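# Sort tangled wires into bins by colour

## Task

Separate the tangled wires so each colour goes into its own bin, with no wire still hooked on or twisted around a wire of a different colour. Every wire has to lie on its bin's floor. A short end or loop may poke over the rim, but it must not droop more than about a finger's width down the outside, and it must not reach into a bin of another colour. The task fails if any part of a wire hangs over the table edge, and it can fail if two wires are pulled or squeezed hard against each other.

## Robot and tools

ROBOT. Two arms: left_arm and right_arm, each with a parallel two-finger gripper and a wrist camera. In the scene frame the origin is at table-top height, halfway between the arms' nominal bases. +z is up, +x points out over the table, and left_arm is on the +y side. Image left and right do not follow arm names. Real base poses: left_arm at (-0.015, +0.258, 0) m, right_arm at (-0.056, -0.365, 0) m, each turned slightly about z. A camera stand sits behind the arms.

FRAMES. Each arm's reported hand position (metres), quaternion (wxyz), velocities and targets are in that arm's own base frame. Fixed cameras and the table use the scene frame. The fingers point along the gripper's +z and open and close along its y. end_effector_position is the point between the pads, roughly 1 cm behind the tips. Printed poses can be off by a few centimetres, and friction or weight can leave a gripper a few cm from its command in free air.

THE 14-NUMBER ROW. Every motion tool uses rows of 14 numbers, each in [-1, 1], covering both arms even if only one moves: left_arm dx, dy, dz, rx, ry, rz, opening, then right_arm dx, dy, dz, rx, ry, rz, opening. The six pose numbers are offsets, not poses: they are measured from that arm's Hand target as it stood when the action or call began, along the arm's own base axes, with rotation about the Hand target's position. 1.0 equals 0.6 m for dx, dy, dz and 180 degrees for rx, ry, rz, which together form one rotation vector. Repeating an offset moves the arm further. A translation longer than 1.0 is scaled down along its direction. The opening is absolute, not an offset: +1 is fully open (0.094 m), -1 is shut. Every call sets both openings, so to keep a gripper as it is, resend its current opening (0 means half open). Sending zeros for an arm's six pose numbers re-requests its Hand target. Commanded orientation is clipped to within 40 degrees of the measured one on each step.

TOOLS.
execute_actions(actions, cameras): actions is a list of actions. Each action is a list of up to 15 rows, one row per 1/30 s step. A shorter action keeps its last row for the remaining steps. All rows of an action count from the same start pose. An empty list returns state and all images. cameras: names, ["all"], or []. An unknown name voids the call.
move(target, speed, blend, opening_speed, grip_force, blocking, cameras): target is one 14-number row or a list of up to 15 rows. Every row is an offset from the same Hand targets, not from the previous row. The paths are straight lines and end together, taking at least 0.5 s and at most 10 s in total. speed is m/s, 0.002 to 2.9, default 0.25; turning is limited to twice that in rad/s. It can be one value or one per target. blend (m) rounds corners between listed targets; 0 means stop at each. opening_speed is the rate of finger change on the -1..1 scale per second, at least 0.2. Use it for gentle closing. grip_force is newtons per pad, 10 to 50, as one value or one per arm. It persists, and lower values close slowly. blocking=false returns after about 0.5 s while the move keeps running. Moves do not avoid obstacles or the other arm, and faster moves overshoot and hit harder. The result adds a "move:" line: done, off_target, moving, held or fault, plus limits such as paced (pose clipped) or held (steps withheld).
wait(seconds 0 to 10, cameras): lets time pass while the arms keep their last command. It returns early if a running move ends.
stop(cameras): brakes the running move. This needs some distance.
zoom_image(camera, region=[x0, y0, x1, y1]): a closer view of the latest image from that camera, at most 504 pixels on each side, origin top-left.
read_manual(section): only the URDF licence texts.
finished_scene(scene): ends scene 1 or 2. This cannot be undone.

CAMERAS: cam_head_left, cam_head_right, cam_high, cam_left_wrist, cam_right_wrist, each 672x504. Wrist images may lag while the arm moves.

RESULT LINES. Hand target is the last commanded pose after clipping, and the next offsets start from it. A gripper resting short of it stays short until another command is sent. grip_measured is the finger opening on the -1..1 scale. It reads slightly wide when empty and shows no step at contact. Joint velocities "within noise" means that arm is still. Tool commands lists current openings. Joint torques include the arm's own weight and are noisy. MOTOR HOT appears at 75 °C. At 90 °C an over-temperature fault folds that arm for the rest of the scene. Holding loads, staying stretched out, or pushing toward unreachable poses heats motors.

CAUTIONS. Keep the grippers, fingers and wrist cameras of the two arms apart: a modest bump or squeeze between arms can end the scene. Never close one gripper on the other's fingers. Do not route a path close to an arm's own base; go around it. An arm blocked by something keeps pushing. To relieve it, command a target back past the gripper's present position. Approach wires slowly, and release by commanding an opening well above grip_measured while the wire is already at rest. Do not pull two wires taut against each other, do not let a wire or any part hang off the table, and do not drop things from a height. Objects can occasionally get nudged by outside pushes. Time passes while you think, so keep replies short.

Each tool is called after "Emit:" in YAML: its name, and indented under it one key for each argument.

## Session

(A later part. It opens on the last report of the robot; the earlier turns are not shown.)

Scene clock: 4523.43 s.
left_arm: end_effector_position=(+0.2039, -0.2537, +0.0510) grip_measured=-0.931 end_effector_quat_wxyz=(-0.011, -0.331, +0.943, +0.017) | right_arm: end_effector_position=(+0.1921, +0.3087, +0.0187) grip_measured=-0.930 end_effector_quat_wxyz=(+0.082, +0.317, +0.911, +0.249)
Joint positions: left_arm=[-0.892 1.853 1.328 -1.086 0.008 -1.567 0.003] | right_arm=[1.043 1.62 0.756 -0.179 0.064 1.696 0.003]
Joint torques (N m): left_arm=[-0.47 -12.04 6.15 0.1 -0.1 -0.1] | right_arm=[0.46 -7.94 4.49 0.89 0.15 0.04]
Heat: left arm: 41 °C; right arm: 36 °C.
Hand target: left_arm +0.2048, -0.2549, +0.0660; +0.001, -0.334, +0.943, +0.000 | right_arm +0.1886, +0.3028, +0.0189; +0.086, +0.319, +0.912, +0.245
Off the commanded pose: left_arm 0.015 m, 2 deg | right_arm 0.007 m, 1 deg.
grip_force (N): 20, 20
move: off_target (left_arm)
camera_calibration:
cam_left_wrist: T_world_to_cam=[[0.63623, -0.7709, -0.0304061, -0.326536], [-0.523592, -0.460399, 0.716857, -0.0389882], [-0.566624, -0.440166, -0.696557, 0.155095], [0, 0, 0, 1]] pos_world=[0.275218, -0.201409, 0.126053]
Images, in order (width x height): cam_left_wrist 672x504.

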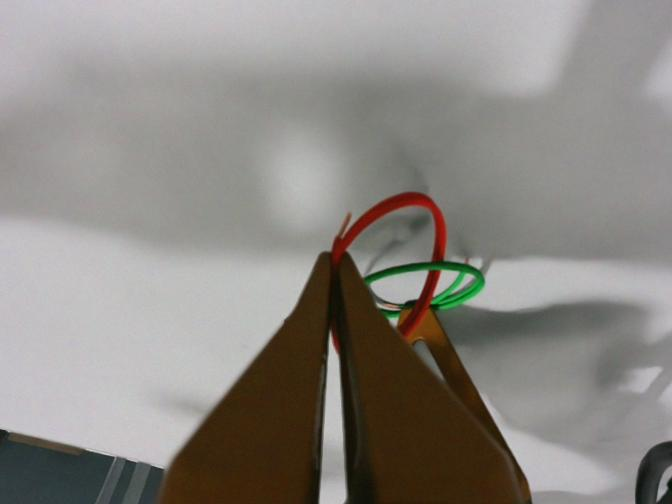

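Emit:
move:
  target:
    - [-0.0104, -0.0124, 0, 0, 0, 0.1111, -1, 0, 0, 0, 0, 0, 0, -1]
    - [-0.0104, -0.0124, -0.0967, 0, 0, 0.1111, -1, 0, 0, 0, 0, 0, 0, -1]
    - [-0.0104, -0.0124, -0.0967, 0, 0, 0.1111, -0.35, 0, 0, 0, 0, 0, 0, -1]
    - [-0.0104, -0.0124, 0.03, 0, 0, 0.1111, -0.35, 0, 0, 0, 0, 0, 0, -1]
    - [0.0713, -0.0138, 0.055, 0, 0, -0.5667, -0.35, 0, 0, 0, 0, 0, 0, -1]
  speed: [0.12, 0.1, 0.1, 0.2, 0.5]
  blend: [0.004, 0, 0, 0.01, 0]
  opening_speed: 1.0
  cameras: ["cam_left_wrist"]

Scene clock: 4561.07 s.
left_arm: end_effector_position=(+0.2415, -0.2611, +0.1004) grip_measured=-0.353 end_effector_quat_wxyz=(+0.001, +0.523, +0.852, -0.003) | right_arm: end_effector_position=(+0.1921, +0.3087, +0.0187) grip_measured=-0.930 end_effector_quat_wxyz=(+0.082, +0.317, +0.911, +0.249)
Joint positions: left_arm=[-0.824 1.892 1.58 -1.255 0.006 0.276 0.03] | right_arm=[1.043 1.62 0.756 -0.179 0.064 1.696 0.003]
Joint torques (N m): left_arm=[0.38 -7.25 8.5 0.24 -0.07 0.04] | right_arm=[0.34 -7.95 4.45 0.88 0.15 0.04]
Motor temperatures (°C): left_arm=[30 42 35 35 28 28 29] | right_arm=[30 36 35 36 31 29 29]
Heat: left arm: 42 °C; right arm: 36 °C.
Hand target: left_arm +0.2475, -0.2632, +0.0989; +0.000, +0.523, +0.852, +0.000 | right_arm +0.1886, +0.3028, +0.0189; +0.086, +0.319, +0.912, +0.245
Off the commanded pose: left_arm 0.007 m, 0 deg | right_arm 0.007 m, 1 deg.
grip_force (N): 20, 20
move: done
camera_calibration:
cam_left_wrist: T_world_to_cam=[[-0.884114, -0.467065, 0.0139292, 0.087387], [-0.321043, 0.628828, 0.708172, 0.178312], [-0.339521, 0.621632, -0.705903, 0.430835], [0, 0, 0, 1]] pos_world=[0.280783, -0.339133, 0.176635]
Images, in order (width x height): cam_left_wrist 672x504.

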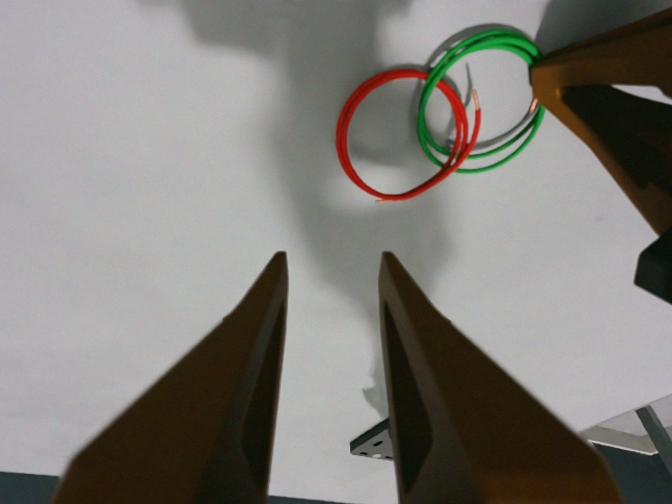

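Emit:
zoom_image:
  camera: "cam_left_wrist"
  region: [325, 20, 565, 220]

Emit:
zoom_image:
  camera: "cam_left_wrist"
  region: [400, 50, 500, 190]

Scaled by 2.100 from the camera's 672x504 image, which has a finer 960x720 frame.

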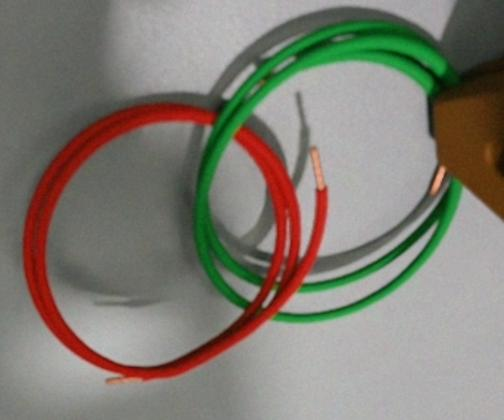

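Scaled by 3.600 from the camera's 672x504 image, which has a finer 960x720 frame.

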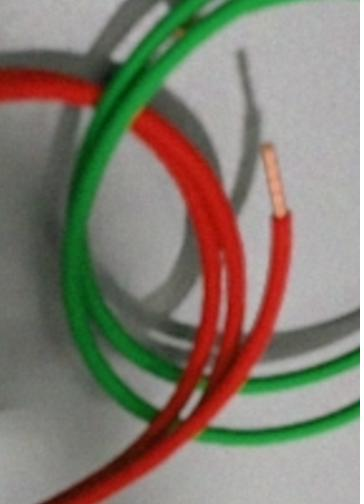

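Emit:
move:
  target:
    - [-0.022, 0.0053, -0.115, 0, 0, 0, -0.35, 0, 0, 0, 0, 0, 0, -1]
    - [-0.022, 0.0053, -0.165, 0, 0, 0, -0.35, 0, 0, 0, 0, 0, 0, -1]
    - [-0.022, 0.0053, -0.165, 0, 0, 0, -1, 0, 0, 0, 0, 0, 0, -1]
  speed: [0.15, 0.06, 0.05]
  blend: [0.005, 0, 0]
  grip_force: [20, 20]
  cameras: ["cam_left_wrist"]

Scene clock: 4595.93 s.
left_arm: end_effector_position=(+0.2376, -0.2600, +0.0158) grip_measured=-0.932 end_effector_quat_wxyz=(+0.011, +0.522, +0.853, -0.002) | right_arm: end_effector_position=(+0.1921, +0.3087, +0.0187) grip_measured=-0.930 end_effector_quat_wxyz=(+0.082, +0.317, +0.911, +0.249)
Joint positions: left_arm=[-0.835 1.938 1.295 -0.906 -0.003 0.264 0.003] | right_arm=[1.043 1.62 0.756 -0.179 0.064 1.696 0.003]
Joint torques (N m): left_arm=[-0.51 -6.63 4.26 0.72 0 -0.04] | right_arm=[0.51 -8.03 4.48 0.87 0.15 0.06]
Heat: left arm: 41 °C; right arm: 36 °C.
Hand target: left_arm +0.2344, -0.2601, +0.0000; +0.001, +0.523, +0.852, +0.000 | right_arm +0.1886, +0.3028, +0.0189; +0.086, +0.319, +0.912, +0.245
Off the commanded pose: left_arm 0.016 m, 1 deg | right_arm 0.007 m, 1 deg.
grip_force (N): 20, 20
move: off_target (left_arm); target 3's new opening was sent with left_arm's hand 0.016 m and 0 deg from that target
camera_calibration:
cam_left_wrist: T_world_to_cam=[[-0.883309, -0.468789, 0.00127374, 0.0850935], [-0.335433, 0.633929, 0.696864, 0.241084], [-0.32749, 0.615119, -0.717202, 0.364832], [0, 0, 0, 1]] pos_world=[0.27551, -0.337354, 0.0935471]
Images, in order (width x height): cam_left_wrist 672x504.

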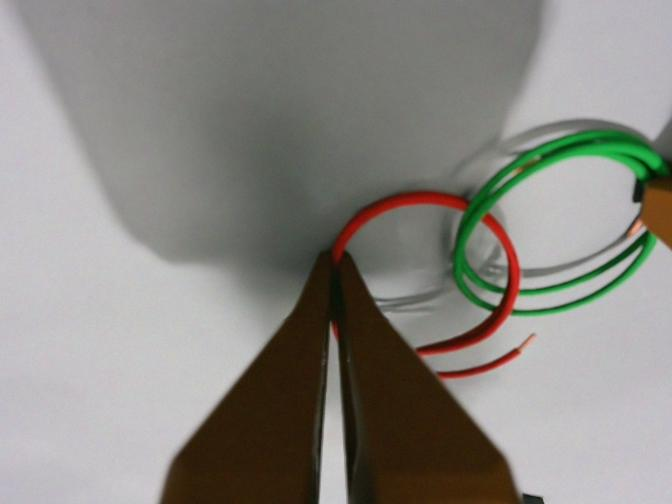

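Emit:
zoom_image:
  camera: "cam_left_wrist"
  region: [400, 120, 672, 390]

Scaled by 1.853 from the camera's 672x504 image, which has a finer 960x720 frame.

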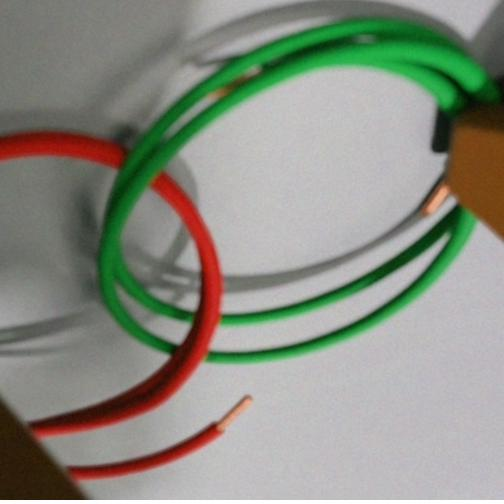

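Emit:
move:
  target:
    - [0, 0, 0.09, 0, 0, 0, -1, 0, 0, 0, 0, 0, 0, -1]
    - [-0.0112, 0.0138, 0.1, 0, 0, 0.1222, -1, 0, 0, 0, 0, 0, 0, -1]
    - [-0.0268, 0.0225, 0.1, 0, 0, 0.2444, -1, 0, 0, 0, 0, 0, 0, -1]
  speed: 0.12
  blend: [0.004, 0.004, 0]
  cameras: ["cam_left_wrist"]

Scene clock: 4613.93 s.
left_arm: end_effector_position=(+0.2184, -0.2439, +0.0485) grip_measured=-0.933 end_effector_quat_wxyz=(-0.016, +0.167, +0.986, +0.013) | right_arm: end_effector_position=(+0.1921, +0.3087, +0.0187) grip_measured=-0.930 end_effector_quat_wxyz=(+0.082, +0.317, +0.911, +0.249)
Joint positions: left_arm=[-0.844 1.865 1.333 -1.081 -0.001 -0.508 0.003] | right_arm=[1.043 1.62 0.756 -0.179 0.064 1.696 0.003]
Joint torques (N m): left_arm=[-0.51 -11.97 5.22 0.29 -0.02 -0.05] | right_arm=[0.53 -7.94 4.59 0.88 0.14 0.04]
Heat: left arm: 41 °C; right arm: 36 °C.
Hand target: left_arm +0.2184, -0.2466, +0.0599; +0.001, +0.165, +0.986, +0.000 | right_arm +0.1886, +0.3028, +0.0189; +0.086, +0.319, +0.912, +0.245
Off the commanded pose: left_arm 0.012 m, 2 deg | right_arm 0.007 m, 1 deg.
grip_force (N): 20, 20
move: off_target (left_arm)
camera_calibration:
cam_left_wrist: T_world_to_cam=[[-0.314467, -0.949189, -0.0122928, -0.164985], [-0.645003, 0.204153, 0.736405, 0.16261], [-0.696478, 0.239504, -0.676429, 0.359048], [0, 0, 0, 1]] pos_world=[0.30307, -0.275793, 0.121096]
Images, in order (width x height): cam_left_wrist 672x504.

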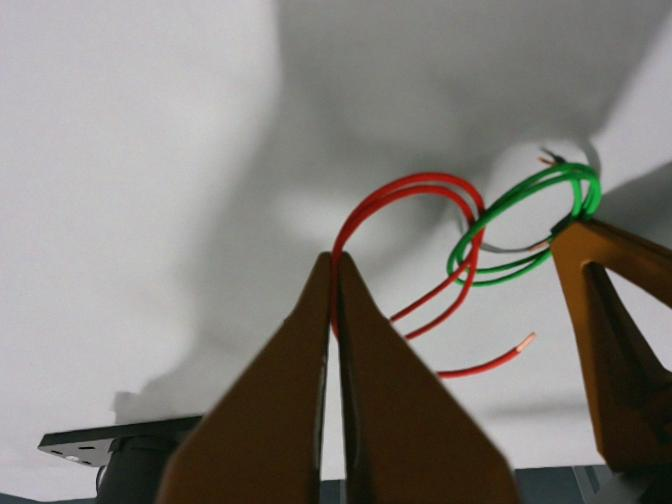

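Emit:
zoom_image:
  camera: "cam_left_wrist"
  region: [370, 140, 640, 390]

Scaled by 1.867 from the camera's 672x504 image, which has a finer 960x720 frame.

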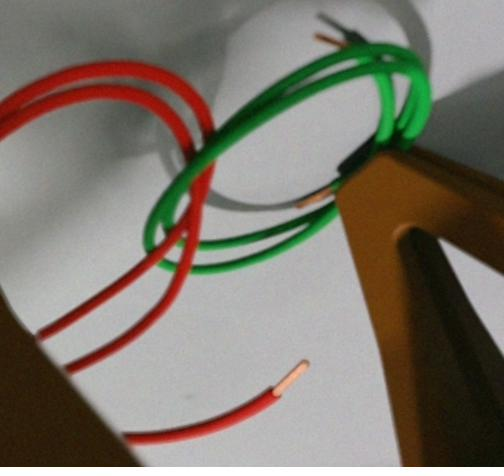

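Emit:
move:
  target:
    - [-0.0177, 0.0022, 0.01, 0, 0, 0.1222, -1, 0, 0, 0, 0, 0, 0, -1]
    - [-0.0349, -0.0025, 0.015, 0, 0, 0.2444, -1, 0, 0, 0, 0, 0, 0, -1]
  speed: 0.12
  blend: [0.004, 0]
  cameras: ["cam_left_wrist"]

Scene clock: 4628.97 s.
left_arm: end_effector_position=(+0.2003, -0.2510, +0.0587) grip_measured=-0.933 end_effector_quat_wxyz=(-0.007, -0.214, +0.977, +0.007) | right_arm: end_effector_position=(+0.1921, +0.3087, +0.0187) grip_measured=-0.930 end_effector_quat_wxyz=(+0.082, +0.317, +0.911, +0.249)
Joint positions: left_arm=[-0.897 1.81 1.305 -1.085 0.006 -1.327 0.003] | right_arm=[1.043 1.62 0.756 -0.179 0.064 1.696 0.003]
Joint torques (N m): left_arm=[-0.53 -11.36 5.2 0.11 -0.09 -0.09] | right_arm=[0.51 -7.98 4.55 0.87 0.13 0.06]
Heat: left arm: 41 °C; right arm: 36 °C.
Hand target: left_arm +0.1974, -0.2482, +0.0690; +0.001, -0.216, +0.976, +0.000 | right_arm +0.1886, +0.3028, +0.0189; +0.086, +0.319, +0.912, +0.245
Off the commanded pose: left_arm 0.011 m, 1 deg | right_arm 0.007 m, 1 deg.
grip_force (N): 20, 20
move: off_target (left_arm)
camera_calibration:
cam_left_wrist: T_world_to_cam=[[0.431546, -0.902063, -0.00713457, -0.315237], [-0.625038, -0.304702, 0.718668, 0.0141766], [-0.650458, -0.305679, -0.695316, 0.210065], [0, 0, 0, 1]] pos_world=[0.281539, -0.215831, 0.133624]
Images, in order (width x height): cam_left_wrist 672x504.

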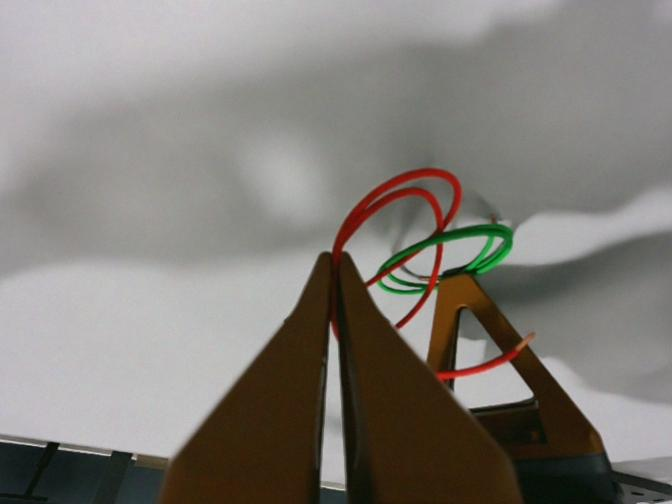

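Emit:
zoom_image:
  camera: "cam_left_wrist"
  region: [340, 150, 570, 400]

Scaled by 2.016 from the camera's 672x504 image, which has a finer 960x720 frame.

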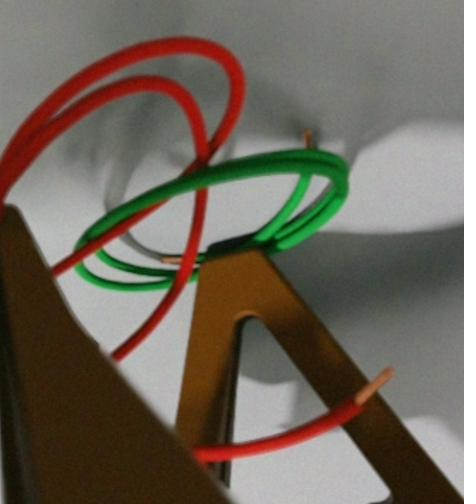

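Emit:
move:
  target:
    - [-0.0114, -0.0078, 0, 0, 0, 0.0944, -1, 0, 0, 0, 0, 0, 0, -1]
    - [-0.02, -0.0186, 0, 0, 0, 0.1889, -1, 0, 0, 0, 0, 0, 0, -1]
    - [-0.02, -0.0186, -0.1017, 0, 0, 0.1889, -1, 0, 0, 0, 0, 0, 0, -1]
    - [-0.02, -0.0186, -0.1017, 0, 0, 0.1889, -0.35, 0, 0, 0, 0, 0, 0, -1]
    - [-0.02, -0.0186, 0.03, 0, 0, 0.1889, -0.35, 0, 0, 0, 0, 0, 0, -1]
    - [0.0617, -0.02, 0.0517, 0, 0, -0.4889, -0.35, 0, 0, 0, 0, 0, 0, -1]
  speed: [0.12, 0.12, 0.1, 0.1, 0.2, 0.5]
  blend: [0.004, 0.002, 0, 0, 0.01, 0]
  opening_speed: 1.0
  cameras: ["cam_left_wrist"]

Scene clock: 4654.23 s.
left_arm: end_effector_position=(+0.2058, -0.2598, +0.0956) grip_measured=-0.353 end_effector_quat_wxyz=(+0.004, +0.045, +0.999, -0.010) | right_arm: end_effector_position=(+0.1921, +0.3087, +0.0187) grip_measured=-0.930 end_effector_quat_wxyz=(+0.082, +0.317, +0.911, +0.249)
Joint positions: left_arm=[-0.9 1.785 1.424 -1.189 0.007 -0.81 0.03] | right_arm=[1.043 1.62 0.756 -0.179 0.064 1.696 0.003]
Joint torques (N m): left_arm=[0.4 -6.3 8.16 0.24 -0.15 0.04] | right_arm=[0.53 -7.99 4.49 0.85 0.15 0.04]
Heat: left arm: 41 °C; right arm: 36 °C.
Hand target: left_arm +0.2112, -0.2595, +0.0938; +0.005, +0.043, +0.999, -0.001 (last step not sent: back at the drive's target) | right_arm +0.1886, +0.3028, +0.0189; +0.086, +0.319, +0.912, +0.245
Off the commanded pose: left_arm 0.029 m, 58 deg | right_arm 0.007 m, 1 deg.
grip_force (N): 20, 20
move: held (left_arm; a check stopped the path); path passed 5 of 6 targets; limits=held
pose unreachable (left arm): on one or more control steps of this call, first in action 0 (counted from 0), this arm could not follow its commanded pose, so it was not sent that pose on those steps. On the call's last step it was still not sent that pose. It may still have moved: this result reports where it is.
cause: moving toward the commanded pose would bring a part of the arm too close to another arm (this arm's gripper housing and the right arm's wrist (the part past joint 4), where that arm would come to rest).
camera_calibration:
cam_left_wrist: T_world_to_cam=[[-0.073922, -0.996847, 0.028832, -0.249287], [-0.705267, 0.0726965, 0.705204, 0.104305], [-0.705077, 0.0317959, -0.708418, 0.336854], [0, 0, 0, 1]] pos_world=[0.292643, -0.266794, 0.172264]
Images, in order (width x height): cam_left_wrist 672x504.

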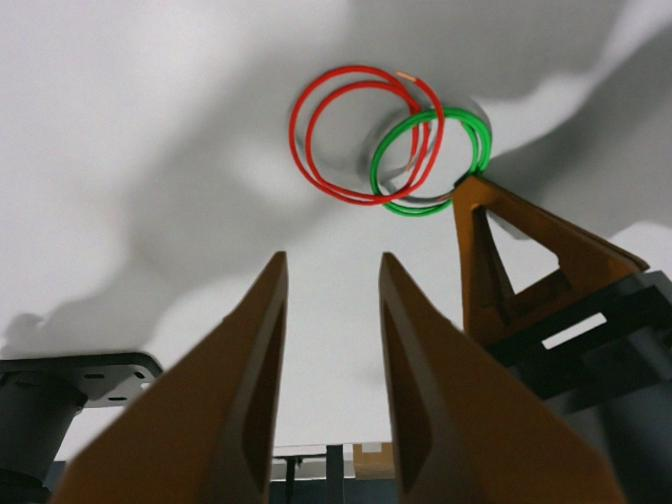

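Emit:
zoom_image:
  camera: "cam_left_wrist"
  region: [270, 40, 510, 240]

Emit:
zoom_image:
  camera: "cam_left_wrist"
  region: [360, 55, 500, 225]

Scaled by 2.100 from the camera's 672x504 image, which has a finer 960x720 frame.

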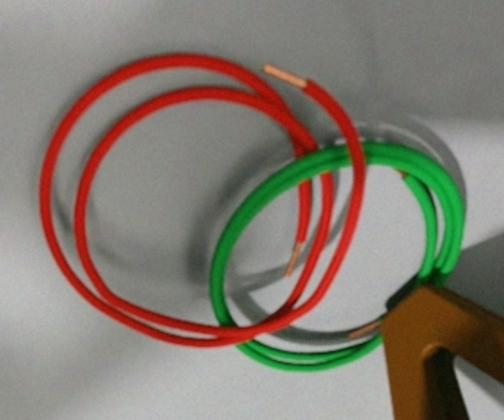

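Scaled by 2.965 from the camera's 672x504 image, which has a finer 960x720 frame.

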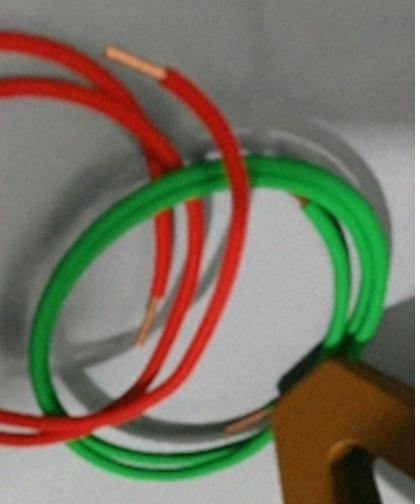

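Emit:
move:
  target:
    - [0.0647, 0.0408, 0.0603, 0, 0, 0, -0.35, 0, 0, 0, 0, 0, 0, -1]
    - [0.048, 0.0242, 0.0437, 0, 0, -0.2778, -0.35, 0, 0, 0, 0, 0, 0, -1]
    - [0.0187, 0.0022, 0.0103, 0, 0, -0.2778, -0.35, 0, 0, 0, 0, 0, 0, -1]
  speed: [0.25, 0.35, 0.2]
  blend: [0.01, 0.01, 0]
  cameras: ["cam_left_wrist"]

Scene clock: 4695.33 s.
left_arm: end_effector_position=(+0.2195, -0.2576, +0.1060) grip_measured=-0.353 end_effector_quat_wxyz=(+0.006, +0.466, +0.885, -0.005) | right_arm: end_effector_position=(+0.1921, +0.3087, +0.0187) grip_measured=-0.930 end_effector_quat_wxyz=(+0.082, +0.317, +0.911, +0.249)
Joint positions: left_arm=[-0.866 1.813 1.5 -1.242 0.004 0.104 0.03] | right_arm=[1.043 1.62 0.756 -0.179 0.064 1.696 0.003]
Joint torques (N m): left_arm=[0.31 -7.2 5.82 0.52 -0.03 -0.05] | right_arm=[0.5 -8.01 4.48 0.87 0.14 0.07]
Heat: left arm: 41 °C; right arm: 37 °C.
Hand target: left_arm +0.2224, -0.2583, +0.1000; +0.005, +0.462, +0.887, -0.003 | right_arm +0.1886, +0.3028, +0.0189; +0.086, +0.319, +0.912, +0.245
Off the commanded pose: left_arm 0.007 m, 1 deg | right_arm 0.007 m, 1 deg.
held back during your reply time or a wait (left arm), on 3 control steps: a part of the arm was too close to another arm, or the arm's last command would have brought one too close.
led back after a hold (left arm): the arm was led back toward your command in small steps, so it may still be short of it.
grip_force (N): 20, 20
move: done; a check withheld steps on the way to target 1, so it may have been missed; limits=held
pose unreachable (left arm): on one or more control steps of this call, first in action 0 (counted from 0), this arm could not follow its commanded pose, so it was not sent that pose on those steps. It may still have moved: this result reports where it is.
cause: moving toward the commanded pose would bring a part of the arm too close to another arm (this arm's gripper housing and the right arm's wrist (the part past joint 4), under 1 mm apart when this arm was first held).
camera_calibration:
cam_left_wrist: T_world_to_cam=[[-0.815709, -0.578342, 0.011827, 0.0260253], [-0.405942, 0.586877, 0.700561, 0.173643], [-0.412105, 0.566653, -0.713494, 0.427823], [0, 0, 0, 1]] pos_world=[0.268026, -0.329282, 0.183294]
Images, in order (width x height): cam_left_wrist 672x504.

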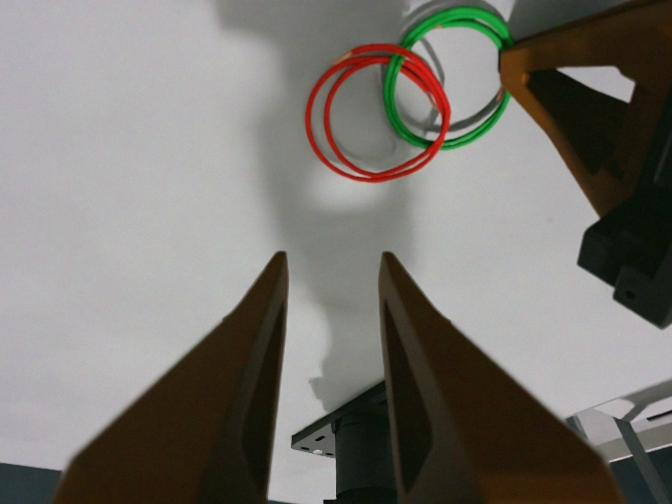

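Emit:
zoom_image:
  camera: "cam_left_wrist"
  region: [290, 0, 530, 200]

Emit:
zoom_image:
  camera: "cam_left_wrist"
  region: [370, 30, 470, 170]

Scaled by 2.100 from the camera's 672x504 image, which has a finer 960x720 frame.

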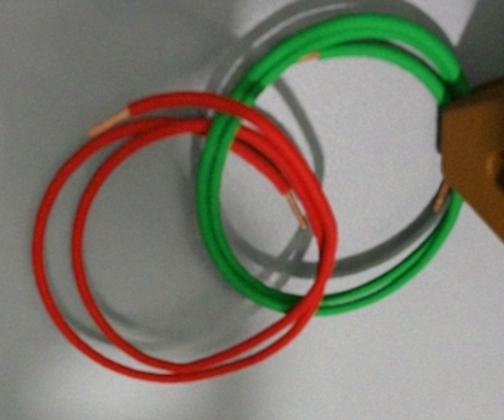

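Scaled by 3.600 from the camera's 672x504 image, which has a finer 960x720 frame.

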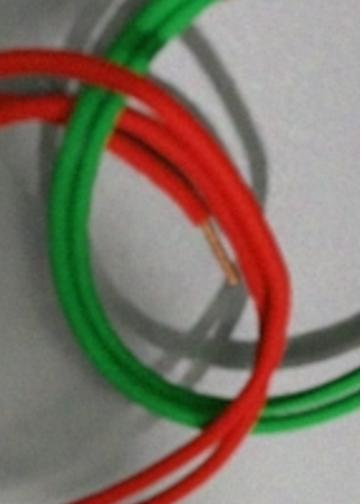

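Emit:
move:
  target: [0, 0, 0, 0, 0, 0, -0.35, -0.0191, -0.0273, 0, 0, 0, 0, -1]
  speed: 0.06
  cameras: ["cam_left_wrist"]

Scene clock: 4715.90 s.
left_arm: end_effector_position=(+0.2196, -0.2577, +0.1060) grip_measured=-0.353 end_effector_quat_wxyz=(+0.007, +0.466, +0.885, -0.005) | right_arm: end_effector_position=(+0.1799, +0.2927, +0.0186) grip_measured=-0.930 end_effector_quat_wxyz=(+0.081, +0.316, +0.912, +0.249)
Joint positions: left_arm=[-0.866 1.813 1.5 -1.242 0.004 0.103 0.03] | right_arm=[1.051 1.544 0.679 -0.179 0.064 1.701 0.003]
Joint torques (N m): left_arm=[0.31 -7.23 5.83 0.5 -0.03 -0.06] | right_arm=[0.5 -7.35 4.74 0.86 0.18 0.05]
Heat: left arm: 41 °C; right arm: 37 °C.
Hand target: left_arm +0.2224, -0.2583, +0.1000; +0.005, +0.461, +0.887, -0.003 | right_arm +0.1771, +0.2864, +0.0189; +0.086, +0.319, +0.912, +0.245
Off the commanded pose: left_arm 0.007 m, 1 deg | right_arm 0.007 m, 1 deg.
grip_force (N): 20, 20
move: done
camera_calibration:
cam_left_wrist: T_world_to_cam=[[-0.815483, -0.578662, 0.0117687, 0.0258689], [-0.406357, 0.586904, 0.700298, 0.173813], [-0.412143, 0.566299, -0.713754, 0.427764], [0, 0, 0, 1]] pos_world=[0.268026, -0.329285, 0.183292]
Images, in order (width x height): cam_left_wrist 672x504.

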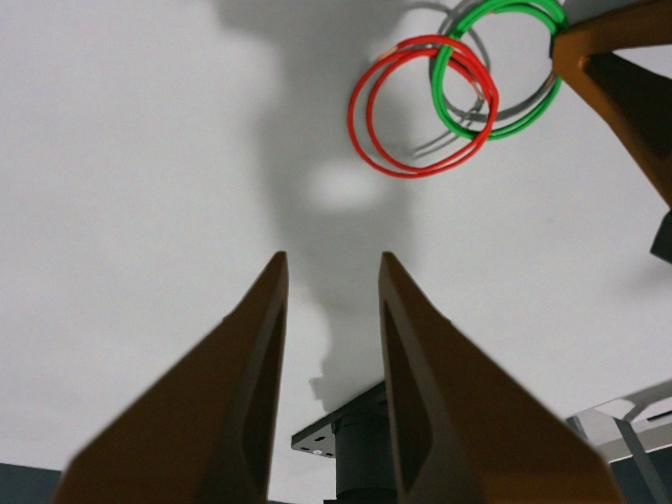

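Emit:
move:
  target:
    - [-0.0212, -0.0142, -0.117, 0, 0, 0, -0.35, 0, 0, 0, 0, 0, 0, -1]
    - [-0.0212, -0.0142, -0.167, 0, 0, 0, -0.35, 0, 0, 0, 0, 0, 0, -1]
  speed: [0.15, 0.06]
  blend: [0.005, 0]
  cameras: ["cam_left_wrist"]

Scene clock: 4726.30 s.
left_arm: end_effector_position=(+0.2087, -0.2643, +0.0153) grip_measured=-0.353 end_effector_quat_wxyz=(+0.005, +0.462, +0.887, -0.004) | right_arm: end_effector_position=(+0.1799, +0.2927, +0.0186) grip_measured=-0.930 end_effector_quat_wxyz=(+0.081, +0.316, +0.912, +0.249)
Joint positions: left_arm=[-0.903 1.893 1.231 -0.896 0.004 0.057 0.03] | right_arm=[1.051 1.544 0.679 -0.179 0.064 1.701 0.003]
Joint torques (N m): left_arm=[-0.31 -6.15 4.15 0.93 -0.03 -0.04] | right_arm=[0.42 -7.36 4.63 0.86 0.18 0.07]
Heat: left arm: 41 °C; right arm: 37 °C.
Hand target: left_arm +0.2097, -0.2667, -0.0003; +0.005, +0.461, +0.887, -0.003 | right_arm +0.1771, +0.2864, +0.0189; +0.086, +0.319, +0.912, +0.245
Off the commanded pose: left_arm 0.016 m, 0 deg | right_arm 0.007 m, 1 deg.
grip_force (N): 20, 20
move: off_target (left_arm)
camera_calibration:
cam_left_wrist: T_world_to_cam=[[-0.810353, -0.585807, 0.0125921, 0.0113122], [-0.409707, 0.581853, 0.702558, 0.23614], [-0.41889, 0.564161, -0.711515, 0.363098], [0, 0, 0, 1]] pos_world=[0.258013, -0.335618, 0.092305]
Images, in order (width x height): cam_left_wrist 672x504.

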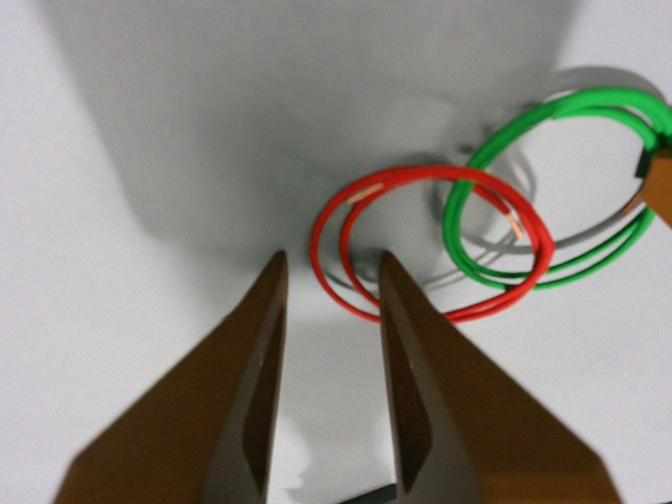

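Emit:
move:
  target:
    - [0, 0, 0, 0, 0, 0, -1, 0, 0, 0, 0, 0, 0, -1]
    - [0.009, 0.0097, 0.085, 0, 0, 0, -1, 0, 0, 0, 0, 0, 0, -1]
    - [-0.0038, 0.0221, 0.085, 0, 0, 0.1222, -1, 0, 0, 0, 0, 0, 0, -1]
    - [-0.0203, 0.0288, 0.085, 0, 0, 0.2444, -1, 0, 0, 0, 0, 0, 0, -1]
  speed: [0.05, 0.12, 0.15, 0.15]
  blend: [0, 0.004, 0.004, 0]
  cameras: ["cam_left_wrist"]

Scene clock: 4753.37 s.
left_arm: end_effector_position=(+0.1972, -0.2478, +0.0406) grip_measured=-0.925 end_effector_quat_wxyz=(-0.010, +0.097, +0.995, +0.010) | right_arm: end_effector_position=(+0.1799, +0.2927, +0.0186) grip_measured=-0.930 end_effector_quat_wxyz=(+0.081, +0.317, +0.912, +0.249)
Joint positions: left_arm=[-0.901 1.824 1.247 -1.023 0.001 -0.707 0.004] | right_arm=[1.051 1.544 0.679 -0.179 0.064 1.702 0.003]
Joint torques (N m): left_arm=[-0.51 -11.34 5.09 0.3 -0.09 -0.07] | right_arm=[0.46 -7.41 4.57 0.88 0.14 0.08]
Heat: left arm: 40 °C; right arm: 37 °C.
Hand target: left_arm +0.1976, -0.2494, +0.0508; +0.005, +0.095, +0.995, -0.001 | right_arm +0.1771, +0.2864, +0.0189; +0.086, +0.319, +0.912, +0.245
Off the commanded pose: left_arm 0.010 m, 2 deg | right_arm 0.007 m, 1 deg.
grip_force (N): 20, 20
move: done
camera_calibration:
cam_left_wrist: T_world_to_cam=[[-0.177337, -0.984107, -0.00924784, -0.211387], [-0.676852, 0.115137, 0.72706, 0.140142], [-0.714439, 0.135194, -0.686512, 0.317992], [0, 0, 0, 1]] pos_world=[0.284555, -0.267153, 0.114459]
Images, in order (width x height): cam_left_wrist 672x504.

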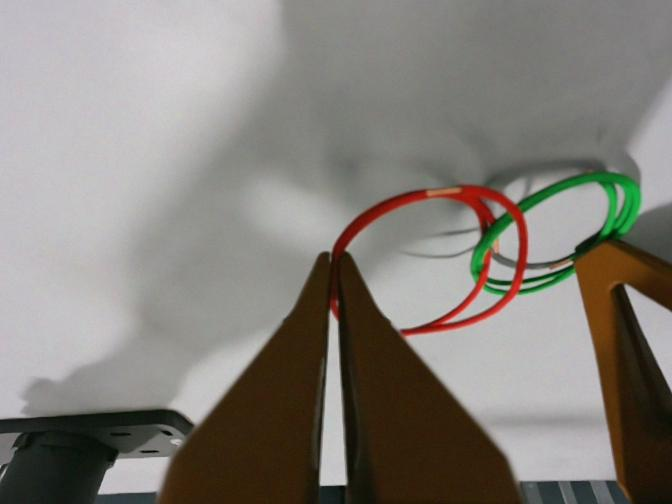

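Emit:
zoom_image:
  camera: "cam_left_wrist"
  region: [380, 150, 660, 350]

Scaled by 1.800 from the camera's 672x504 image, which has a finer 960x720 frame.

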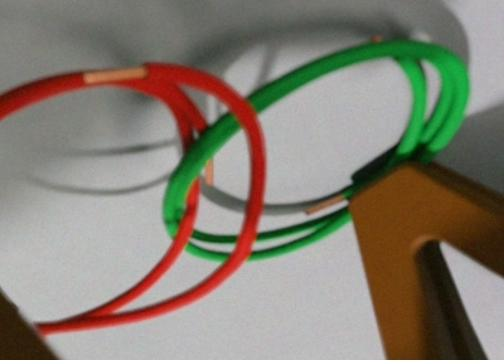

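Emit:
move:
  target:
    - [-0.0179, 0, 0, 0, 0, 0.1222, -1, 0, 0, 0, 0, 0, 0, -1]
    - [-0.0344, -0.0067, 0, 0, 0, 0.2444, -1, 0, 0, 0, 0, 0, 0, -1]
    - [-0.0502, -0.024, 0, 0, 0, 0.4056, -1, 0, 0, 0, 0, 0, 0, -1]
    - [-0.0502, -0.024, -0.073, 0, 0, 0.4056, -1, 0, 0, 0, 0, 0, 0, -1]
    - [-0.0502, -0.024, -0.073, 0, 0, 0.4056, -0.35, 0, 0, 0, 0, 0, 0, -1]
    - [-0.0502, -0.024, 0.065, 0, 0, 0.4056, -0.35, 0, 0, 0, 0, 0, 0, -1]
    - [-0.0019, 0.0347, 0.085, 0, 0, 0.0889, -0.35, 0, 0, 0, 0, 0, 0, -1]
  speed: [0.15, 0.15, 0.15, 0.1, 0.1, 0.2, 0.5]
  blend: [0.004, 0.004, 0.003, 0, 0, 0.01, 0]
  opening_speed: 1.0
  cameras: ["cam_left_wrist"]

Scene clock: 4769.77 s.
left_arm: end_effector_position=(+0.1675, -0.2647, +0.0417) grip_measured=-0.926 end_effector_quat_wxyz=(-0.002, -0.504, +0.864, +0.007) | right_arm: end_effector_position=(+0.1799, +0.2927, +0.0186) grip_measured=-0.930 end_effector_quat_wxyz=(+0.081, +0.317, +0.912, +0.249)
Joint positions: left_arm=[-1.008 1.796 1.217 -1.006 0.003 -2.063 0.003] | right_arm=[1.051 1.544 0.679 -0.179 0.064 1.702 0.003]
Joint torques (N m): left_arm=[-0.06 -7.83 5.87 0.2 -0.03 0.02] | right_arm=[0.49 -7.3 4.66 0.85 0.15 0.07]
Heat: left arm: 42 °C; right arm: 37 °C.
Hand target: left_arm +0.1670, -0.2630, +0.0417; -0.001, -0.503, +0.864, +0.010 (not the last commanded pose) | right_arm +0.1771, +0.2864, +0.0189; +0.086, +0.319, +0.912, +0.245
Tool commands: left_gripper/opening=-1.0 right_gripper/opening=-1.0
Off the commanded pose: left_arm 0.076 m, 55 deg | right_arm 0.007 m, 1 deg.
grip_force (N): 20, 20
move: held (left_arm; a check stopped the path); path passed 3 of 7 targets; target 5's new opening was not sent; limits=held
pose unreachable (left arm): on one or more control steps of this call, first in action 0 (counted from 0), this arm could not follow its commanded pose, so it was not sent that pose on those steps. It may still have moved: this result reports where it is.
cause: moving toward the commanded pose would bring a part of the arm too close to another arm (this arm's wrist (the part past joint 4) and the right arm's wrist (the part past joint 4), where that arm would come to rest).
camera_calibration:
cam_left_wrist: T_world_to_cam=[[0.877691, -0.479208, -0.0043255, -0.276398], [-0.335207, -0.620348, 0.709087, -0.129995], [-0.342483, -0.620909, -0.705108, 0.0381576], [0, 0, 0, 1]] pos_world=[0.212085, -0.189402, 0.117887]
Images, in order (width x height): cam_left_wrist 672x504.

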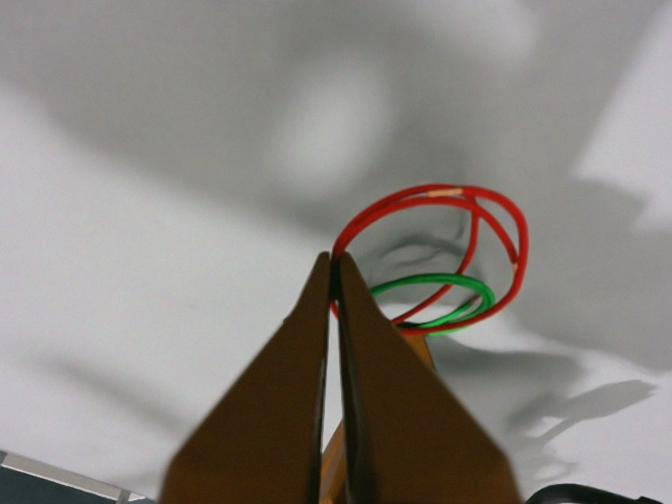

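Emit:
zoom_image:
  camera: "cam_left_wrist"
  region: [350, 160, 560, 350]

Scaled by 2.400 from the camera's 672x504 image, which has a finer 960x720 frame.

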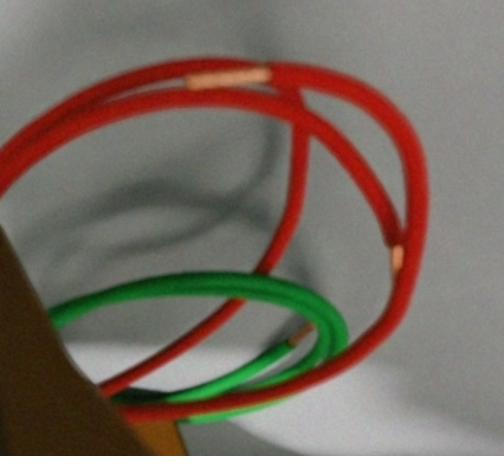

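Emit:
move:
  target:
    - [0.03, -0.0067, 0, 0, 0, 0, -1, 0, 0, 0, 0, 0, 0, -1]
    - [0.03, -0.0067, -0.058, 0, 0, 0, -1, 0, 0, 0, 0, 0, 0, -1]
    - [0.03, -0.0067, -0.058, 0, 0, 0, -0.35, 0, 0, 0, 0, 0, 0, -1]
    - [0.03, -0.0067, 0.08, 0, 0, 0, -0.35, 0, 0, 0, 0, 0, 0, -1]
    - [0.0717, 0.0655, 0.09, 0, 0, -0.3056, -0.35, 0, 0, 0, 0, 0, 0, -1]
  speed: [0.1, 0.1, 0.1, 0.2, 0.4]
  blend: [0.003, 0, 0, 0.01, 0]
  opening_speed: 1.0
  cameras: ["cam_left_wrist"]

Scene clock: 4793.97 s.
left_arm: end_effector_position=(+0.2094, -0.2301, +0.0863) grip_measured=-0.353 end_effector_quat_wxyz=(-0.010, -0.046, +0.999, +0.011) | right_arm: end_effector_position=(+0.1799, +0.2927, +0.0186) grip_measured=-0.930 end_effector_quat_wxyz=(+0.081, +0.317, +0.912, +0.249)
Joint positions: left_arm=[-0.835 1.761 1.357 -1.197 0 -0.928 0.03] | right_arm=[1.051 1.544 0.679 -0.179 0.064 1.702 0.003]
Joint torques (N m): left_arm=[0.31 -10.88 5.27 0.11 -0.19 0.02] | right_arm=[0.44 -7.25 4.57 0.85 0.16 0.1]
Heat: left arm: 42 °C; right arm: 37 °C.
Hand target: left_arm +0.2100, -0.2237, +0.0957; +0.004, -0.048, +0.999, +0.009 | right_arm +0.1771, +0.2864, +0.0189; +0.086, +0.319, +0.912, +0.245
Off the commanded pose: left_arm 0.011 m, 2 deg | right_arm 0.007 m, 1 deg.
grip_force (N): 20, 20
move: off_target (left_arm)
camera_calibration:
cam_left_wrist: T_world_to_cam=[[0.108326, -0.99401, -0.0145058, -0.25296], [-0.684624, -0.0851736, 0.723903, 0.068926], [-0.720802, -0.0684864, -0.68975, 0.310394], [0, 0, 0, 1]] pos_world=[0.298323, -0.224316, 0.160529]
Images, in order (width x height): cam_left_wrist 672x504.

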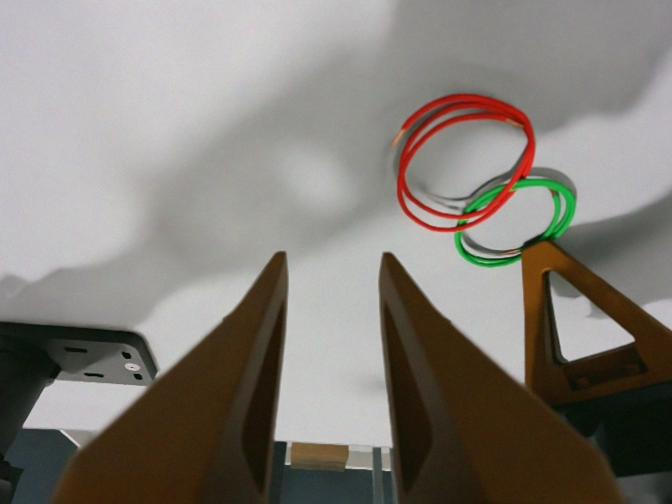

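Emit:
zoom_image:
  camera: "cam_left_wrist"
  region: [380, 75, 600, 285]

Emit:
zoom_image:
  camera: "cam_left_wrist"
  region: [440, 150, 560, 270]

Scaled by 2.291 from the camera's 672x504 image, which has a finer 960x720 frame.

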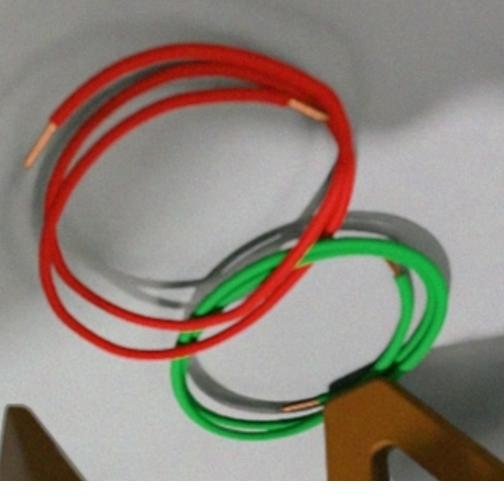

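Scaled by 4.200 from the camera's 672x504 image, which has a finer 960x720 frame.

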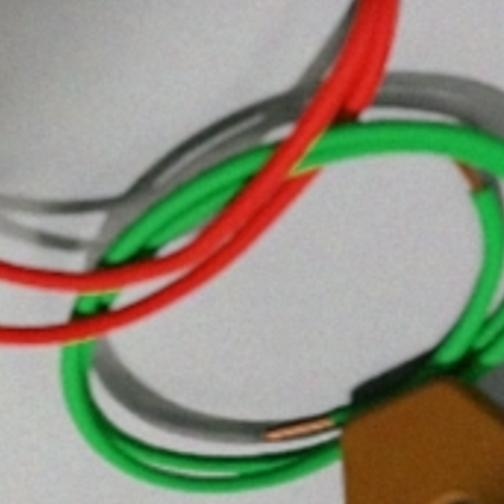

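Emit:
move:
  target:
    - [0.05, -0.02, 0.03, 0, 0, -0.2, -0.35, 0, 0, 0, 0, 0, 0, -1]
    - [0.0253, -0.0972, 0.007, 0, 0, -0.3639, -0.35, 0, 0, 0, 0, 0, 0, -1]
  speed: [0.25, 0.25]
  blend: [0.015, 0]
  cameras: ["cam_left_wrist"]

Scene clock: 4826.43 s.
left_arm: end_effector_position=(+0.2184, -0.2744, +0.1010) grip_measured=-0.353 end_effector_quat_wxyz=(-0.001, +0.497, +0.868, +0.005) | right_arm: end_effector_position=(+0.1799, +0.2927, +0.0186) grip_measured=-0.930 end_effector_quat_wxyz=(+0.081, +0.317, +0.912, +0.249)
Joint positions: left_arm=[-0.906 1.881 1.568 -1.263 -0.008 0.135 0.03] | right_arm=[1.051 1.544 0.679 -0.179 0.064 1.702 0.003]
Joint torques (N m): left_arm=[-0.28 -7.21 8.47 0.43 -0.11 0.06] | right_arm=[0.53 -7.39 4.67 0.85 0.19 0.06]
Heat: left arm: 43 °C; right arm: 37 °C.
Hand target: left_arm +0.2253, -0.2820, +0.0999; +0.008, +0.500, +0.866, +0.006 | right_arm +0.1771, +0.2864, +0.0189; +0.086, +0.319, +0.912, +0.245
Off the commanded pose: left_arm 0.010 m, 1 deg | right_arm 0.007 m, 1 deg.
grip_force (N): 20, 20
move: done
camera_calibration:
cam_left_wrist: T_world_to_cam=[[-0.854594, -0.519293, 0.00159962, 0.0411892], [-0.361533, 0.597176, 0.716013, 0.178128], [-0.372776, 0.611322, -0.698086, 0.435396], [0, 0, 0, 1]] pos_world=[0.261904, -0.351152, 0.176336]
Images, in order (width x height): cam_left_wrist 672x504.

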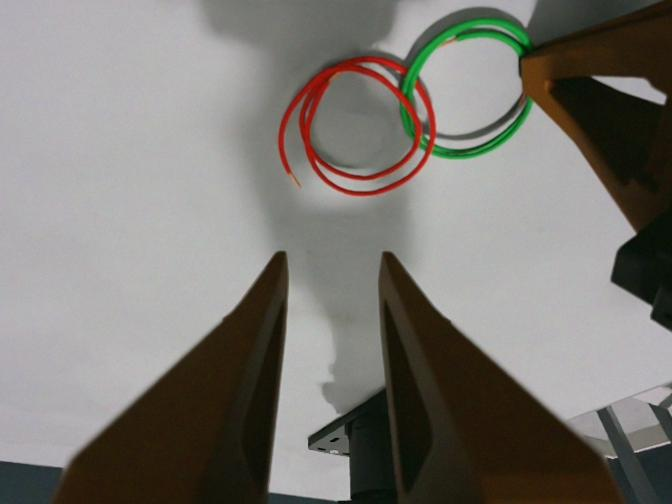

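Emit:
zoom_image:
  camera: "cam_left_wrist"
  region: [265, 10, 545, 210]

Emit:
zoom_image:
  camera: "cam_left_wrist"
  region: [370, 40, 460, 180]

Scaled by 1.800 from the camera's 672x504 image, which has a finer 960x720 frame.

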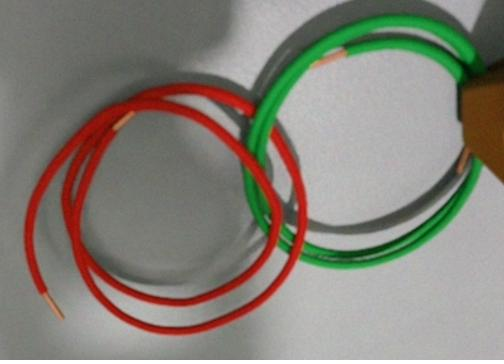

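Scaled by 3.600 from the camera's 672x504 image, which has a finer 960x720 frame.

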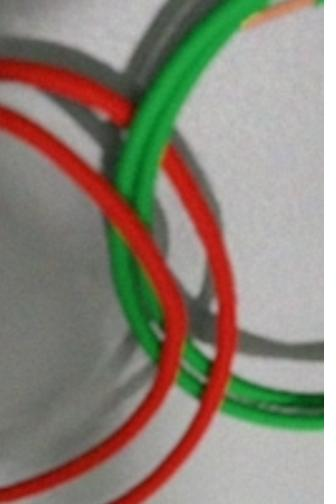

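Emit:
move:
  target:
    - [0.0103, 0.0292, -0.117, 0, 0, 0, -0.35, 0, 0, 0, 0, 0, 0, -1]
    - [0.0103, 0.0292, -0.167, 0, 0, 0, -0.35, 0, 0, 0, 0, 0, 0, -1]
  speed: [0.15, 0.06]
  blend: [0.005, 0]
  cameras: ["cam_left_wrist"]

Scene clock: 4858.03 s.
left_arm: end_effector_position=(+0.2281, -0.2642, +0.0157) grip_measured=-0.353 end_effector_quat_wxyz=(+0.009, +0.500, +0.866, +0.002) | right_arm: end_effector_position=(+0.1799, +0.2927, +0.0186) grip_measured=-0.930 end_effector_quat_wxyz=(+0.081, +0.317, +0.912, +0.249)
Joint positions: left_arm=[-0.866 1.933 1.289 -0.911 -0.01 0.182 0.03] | right_arm=[1.051 1.544 0.679 -0.179 0.064 1.702 0.003]
Joint torques (N m): left_arm=[0.18 -6.56 4.16 0.92 -0.1 0.02] | right_arm=[0.51 -7.31 4.68 0.85 0.16 0.04]
Heat: left arm: 41 °C; right arm: 37 °C.
Hand target: left_arm +0.2313, -0.2645, -0.0003; +0.008, +0.500, +0.866, +0.006 | right_arm +0.1771, +0.2864, +0.0189; +0.086, +0.319, +0.912, +0.245
Off the commanded pose: left_arm 0.016 m, 0 deg | right_arm 0.007 m, 1 deg.
grip_force (N): 20, 20
move: off_target (left_arm)
camera_calibration:
cam_left_wrist: T_world_to_cam=[[-0.858515, -0.512783, -0.00254602, 0.0575605], [-0.36654, 0.610184, 0.70237, 0.24141], [-0.358609, 0.603928, -0.711808, 0.368181], [0, 0, 0, 1]] pos_world=[0.269936, -0.340144, 0.0926614]
Images, in order (width x height): cam_left_wrist 672x504.

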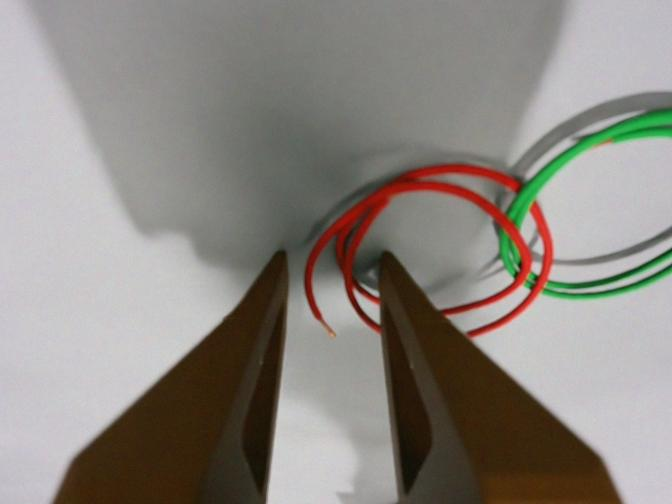

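Emit:
move:
  target:
    - [0, 0, 0, 0, 0, 0, -1, 0, 0, 0, 0, 0, 0, -1]
    - [0, 0, 0.085, 0, 0, 0, -1, 0, 0, 0, 0, 0, 0, -1]
    - [-0.0125, 0.0144, 0.09, 0, 0, 0.1222, -1, 0, 0, 0, 0, 0, 0, -1]
    - [-0.0295, 0.0231, 0.095, 0, 0, 0.2444, -1, 0, 0, 0, 0, 0, 0, -1]
  speed: [0.05, 0.12, 0.15, 0.15]
  blend: [0, 0.004, 0.004, 0]
  cameras: ["cam_left_wrist"]

Scene clock: 4877.93 s.
left_arm: end_effector_position=(+0.2143, -0.2525, +0.0452) grip_measured=-0.931 end_effector_quat_wxyz=(-0.009, +0.142, +0.990, +0.012) | right_arm: end_effector_position=(+0.1799, +0.2927, +0.0186) grip_measured=-0.930 end_effector_quat_wxyz=(+0.081, +0.317, +0.912, +0.249)
Joint positions: left_arm=[-0.874 1.871 1.329 -1.058 -0.006 -0.59 0.003] | right_arm=[1.051 1.544 0.679 -0.179 0.064 1.702 0.003]
Joint torques (N m): left_arm=[-0.5 -12.03 5.16 0.15 -0.16 -0.06] | right_arm=[0.39 -7.43 4.72 0.85 0.19 0.07]
Heat: left arm: 40 °C; right arm: 37 °C.
Hand target: left_arm +0.2137, -0.2506, +0.0568; +0.006, +0.140, +0.990, +0.008 | right_arm +0.1771, +0.2864, +0.0189; +0.086, +0.319, +0.912, +0.245
Off the commanded pose: left_arm 0.012 m, 2 deg | right_arm 0.007 m, 1 deg.
grip_force (N): 20, 20
move: off_target (left_arm)
camera_calibration:
cam_left_wrist: T_world_to_cam=[[-0.265222, -0.964098, -0.0131094, -0.188793], [-0.665292, 0.173146, 0.726228, 0.161096], [-0.697885, 0.201333, -0.687329, 0.347157], [0, 0, 0, 1]] pos_world=[0.299379, -0.279802, 0.119144]
Images, in order (width x height): cam_left_wrist 672x504.

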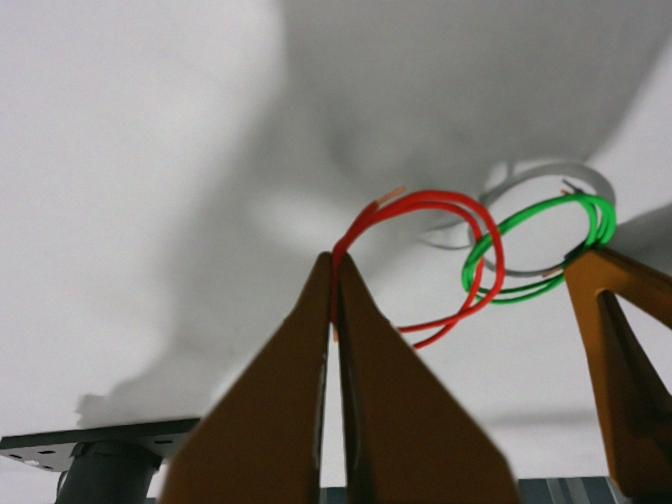

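Emit:
zoom_image:
  camera: "cam_left_wrist"
  region: [380, 170, 640, 360]

Scaled by 1.938 from the camera's 672x504 image, which has a finer 960x720 frame.

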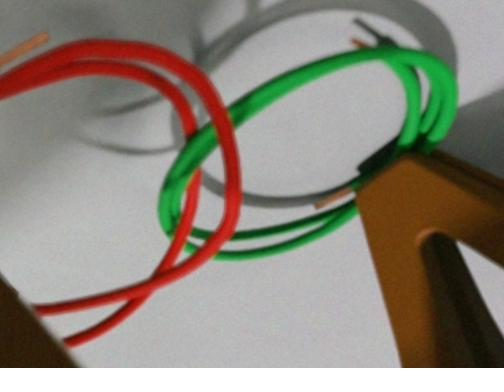

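Emit:
move:
  target:
    - [-0.019, 0.0016, 0, 0, 0, 0.1222, -1, 0, 0, 0, 0, 0, 0, -1]
    - [-0.0373, -0.004, 0, 0, 0, 0.2444, -1, 0, 0, 0, 0, 0, 0, -1]
    - [-0.0401, -0.016, 0, 0, 0, 0.3667, -1, 0, 0, 0, 0, 0, 0, -1]
    - [-0.0401, -0.016, -0.083, 0, 0, 0.3667, -1, 0, 0, 0, 0, 0, 0, -1]
    - [-0.0401, -0.016, -0.083, 0, 0, 0.3667, -0.35, 0, 0, 0, 0, 0, 0, -1]
    - [-0.0401, -0.016, 0.05, 0, 0, 0.3667, -0.35, 0, 0, 0, 0, 0, 0, -1]
    - [0.0012, 0.056, 0.064, 0, 0, 0.1167, -0.35, 0, 0, 0, 0, 0, 0, -1]
  speed: [0.15, 0.15, 0.15, 0.1, 0.1, 0.2, 0.4]
  blend: [0.004, 0.004, 0.003, 0, 0, 0.01, 0]
  opening_speed: 1.0
  cameras: ["cam_left_wrist"]

Scene clock: 4899.07 s.
left_arm: end_effector_position=(+0.2142, -0.2233, +0.0860) grip_measured=-0.353 end_effector_quat_wxyz=(-0.009, -0.042, +0.999, +0.011) | right_arm: end_effector_position=(+0.1799, +0.2927, +0.0186) grip_measured=-0.930 end_effector_quat_wxyz=(+0.081, +0.317, +0.912, +0.249)
Joint positions: left_arm=[-0.81 1.753 1.347 -1.192 -0.001 -0.894 0.03] | right_arm=[1.051 1.544 0.679 -0.179 0.064 1.702 0.003]
Joint torques (N m): left_arm=[0.23 -10.78 5.26 0.11 -0.19 -0.01] | right_arm=[0.47 -7.39 4.59 0.85 0.16 0.04]
Heat: left arm: 41 °C; right arm: 37 °C.
Hand target: left_arm +0.2144, -0.2171, +0.0952; +0.004, -0.043, +0.999, +0.009 | right_arm +0.1771, +0.2864, +0.0189; +0.086, +0.319, +0.912, +0.245
Off the commanded pose: left_arm 0.011 m, 2 deg | right_arm 0.007 m, 1 deg.
grip_force (N): 20, 20
move: off_target (left_arm)
camera_calibration:
cam_left_wrist: T_world_to_cam=[[0.0999379, -0.994904, -0.0133559, -0.24523], [-0.686113, -0.0786288, 0.723233, 0.0748486], [-0.720597, -0.0631147, -0.690475, 0.315344], [0, 0, 0, 1]] pos_world=[0.303098, -0.218192, 0.160329]
Images, in order (width x height): cam_left_wrist 672x504.

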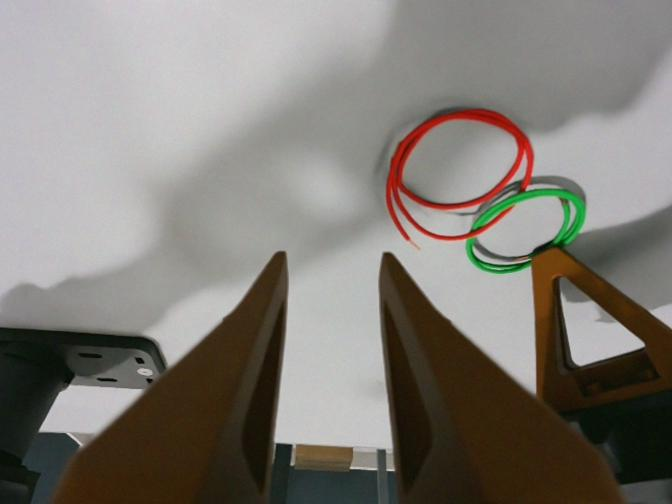

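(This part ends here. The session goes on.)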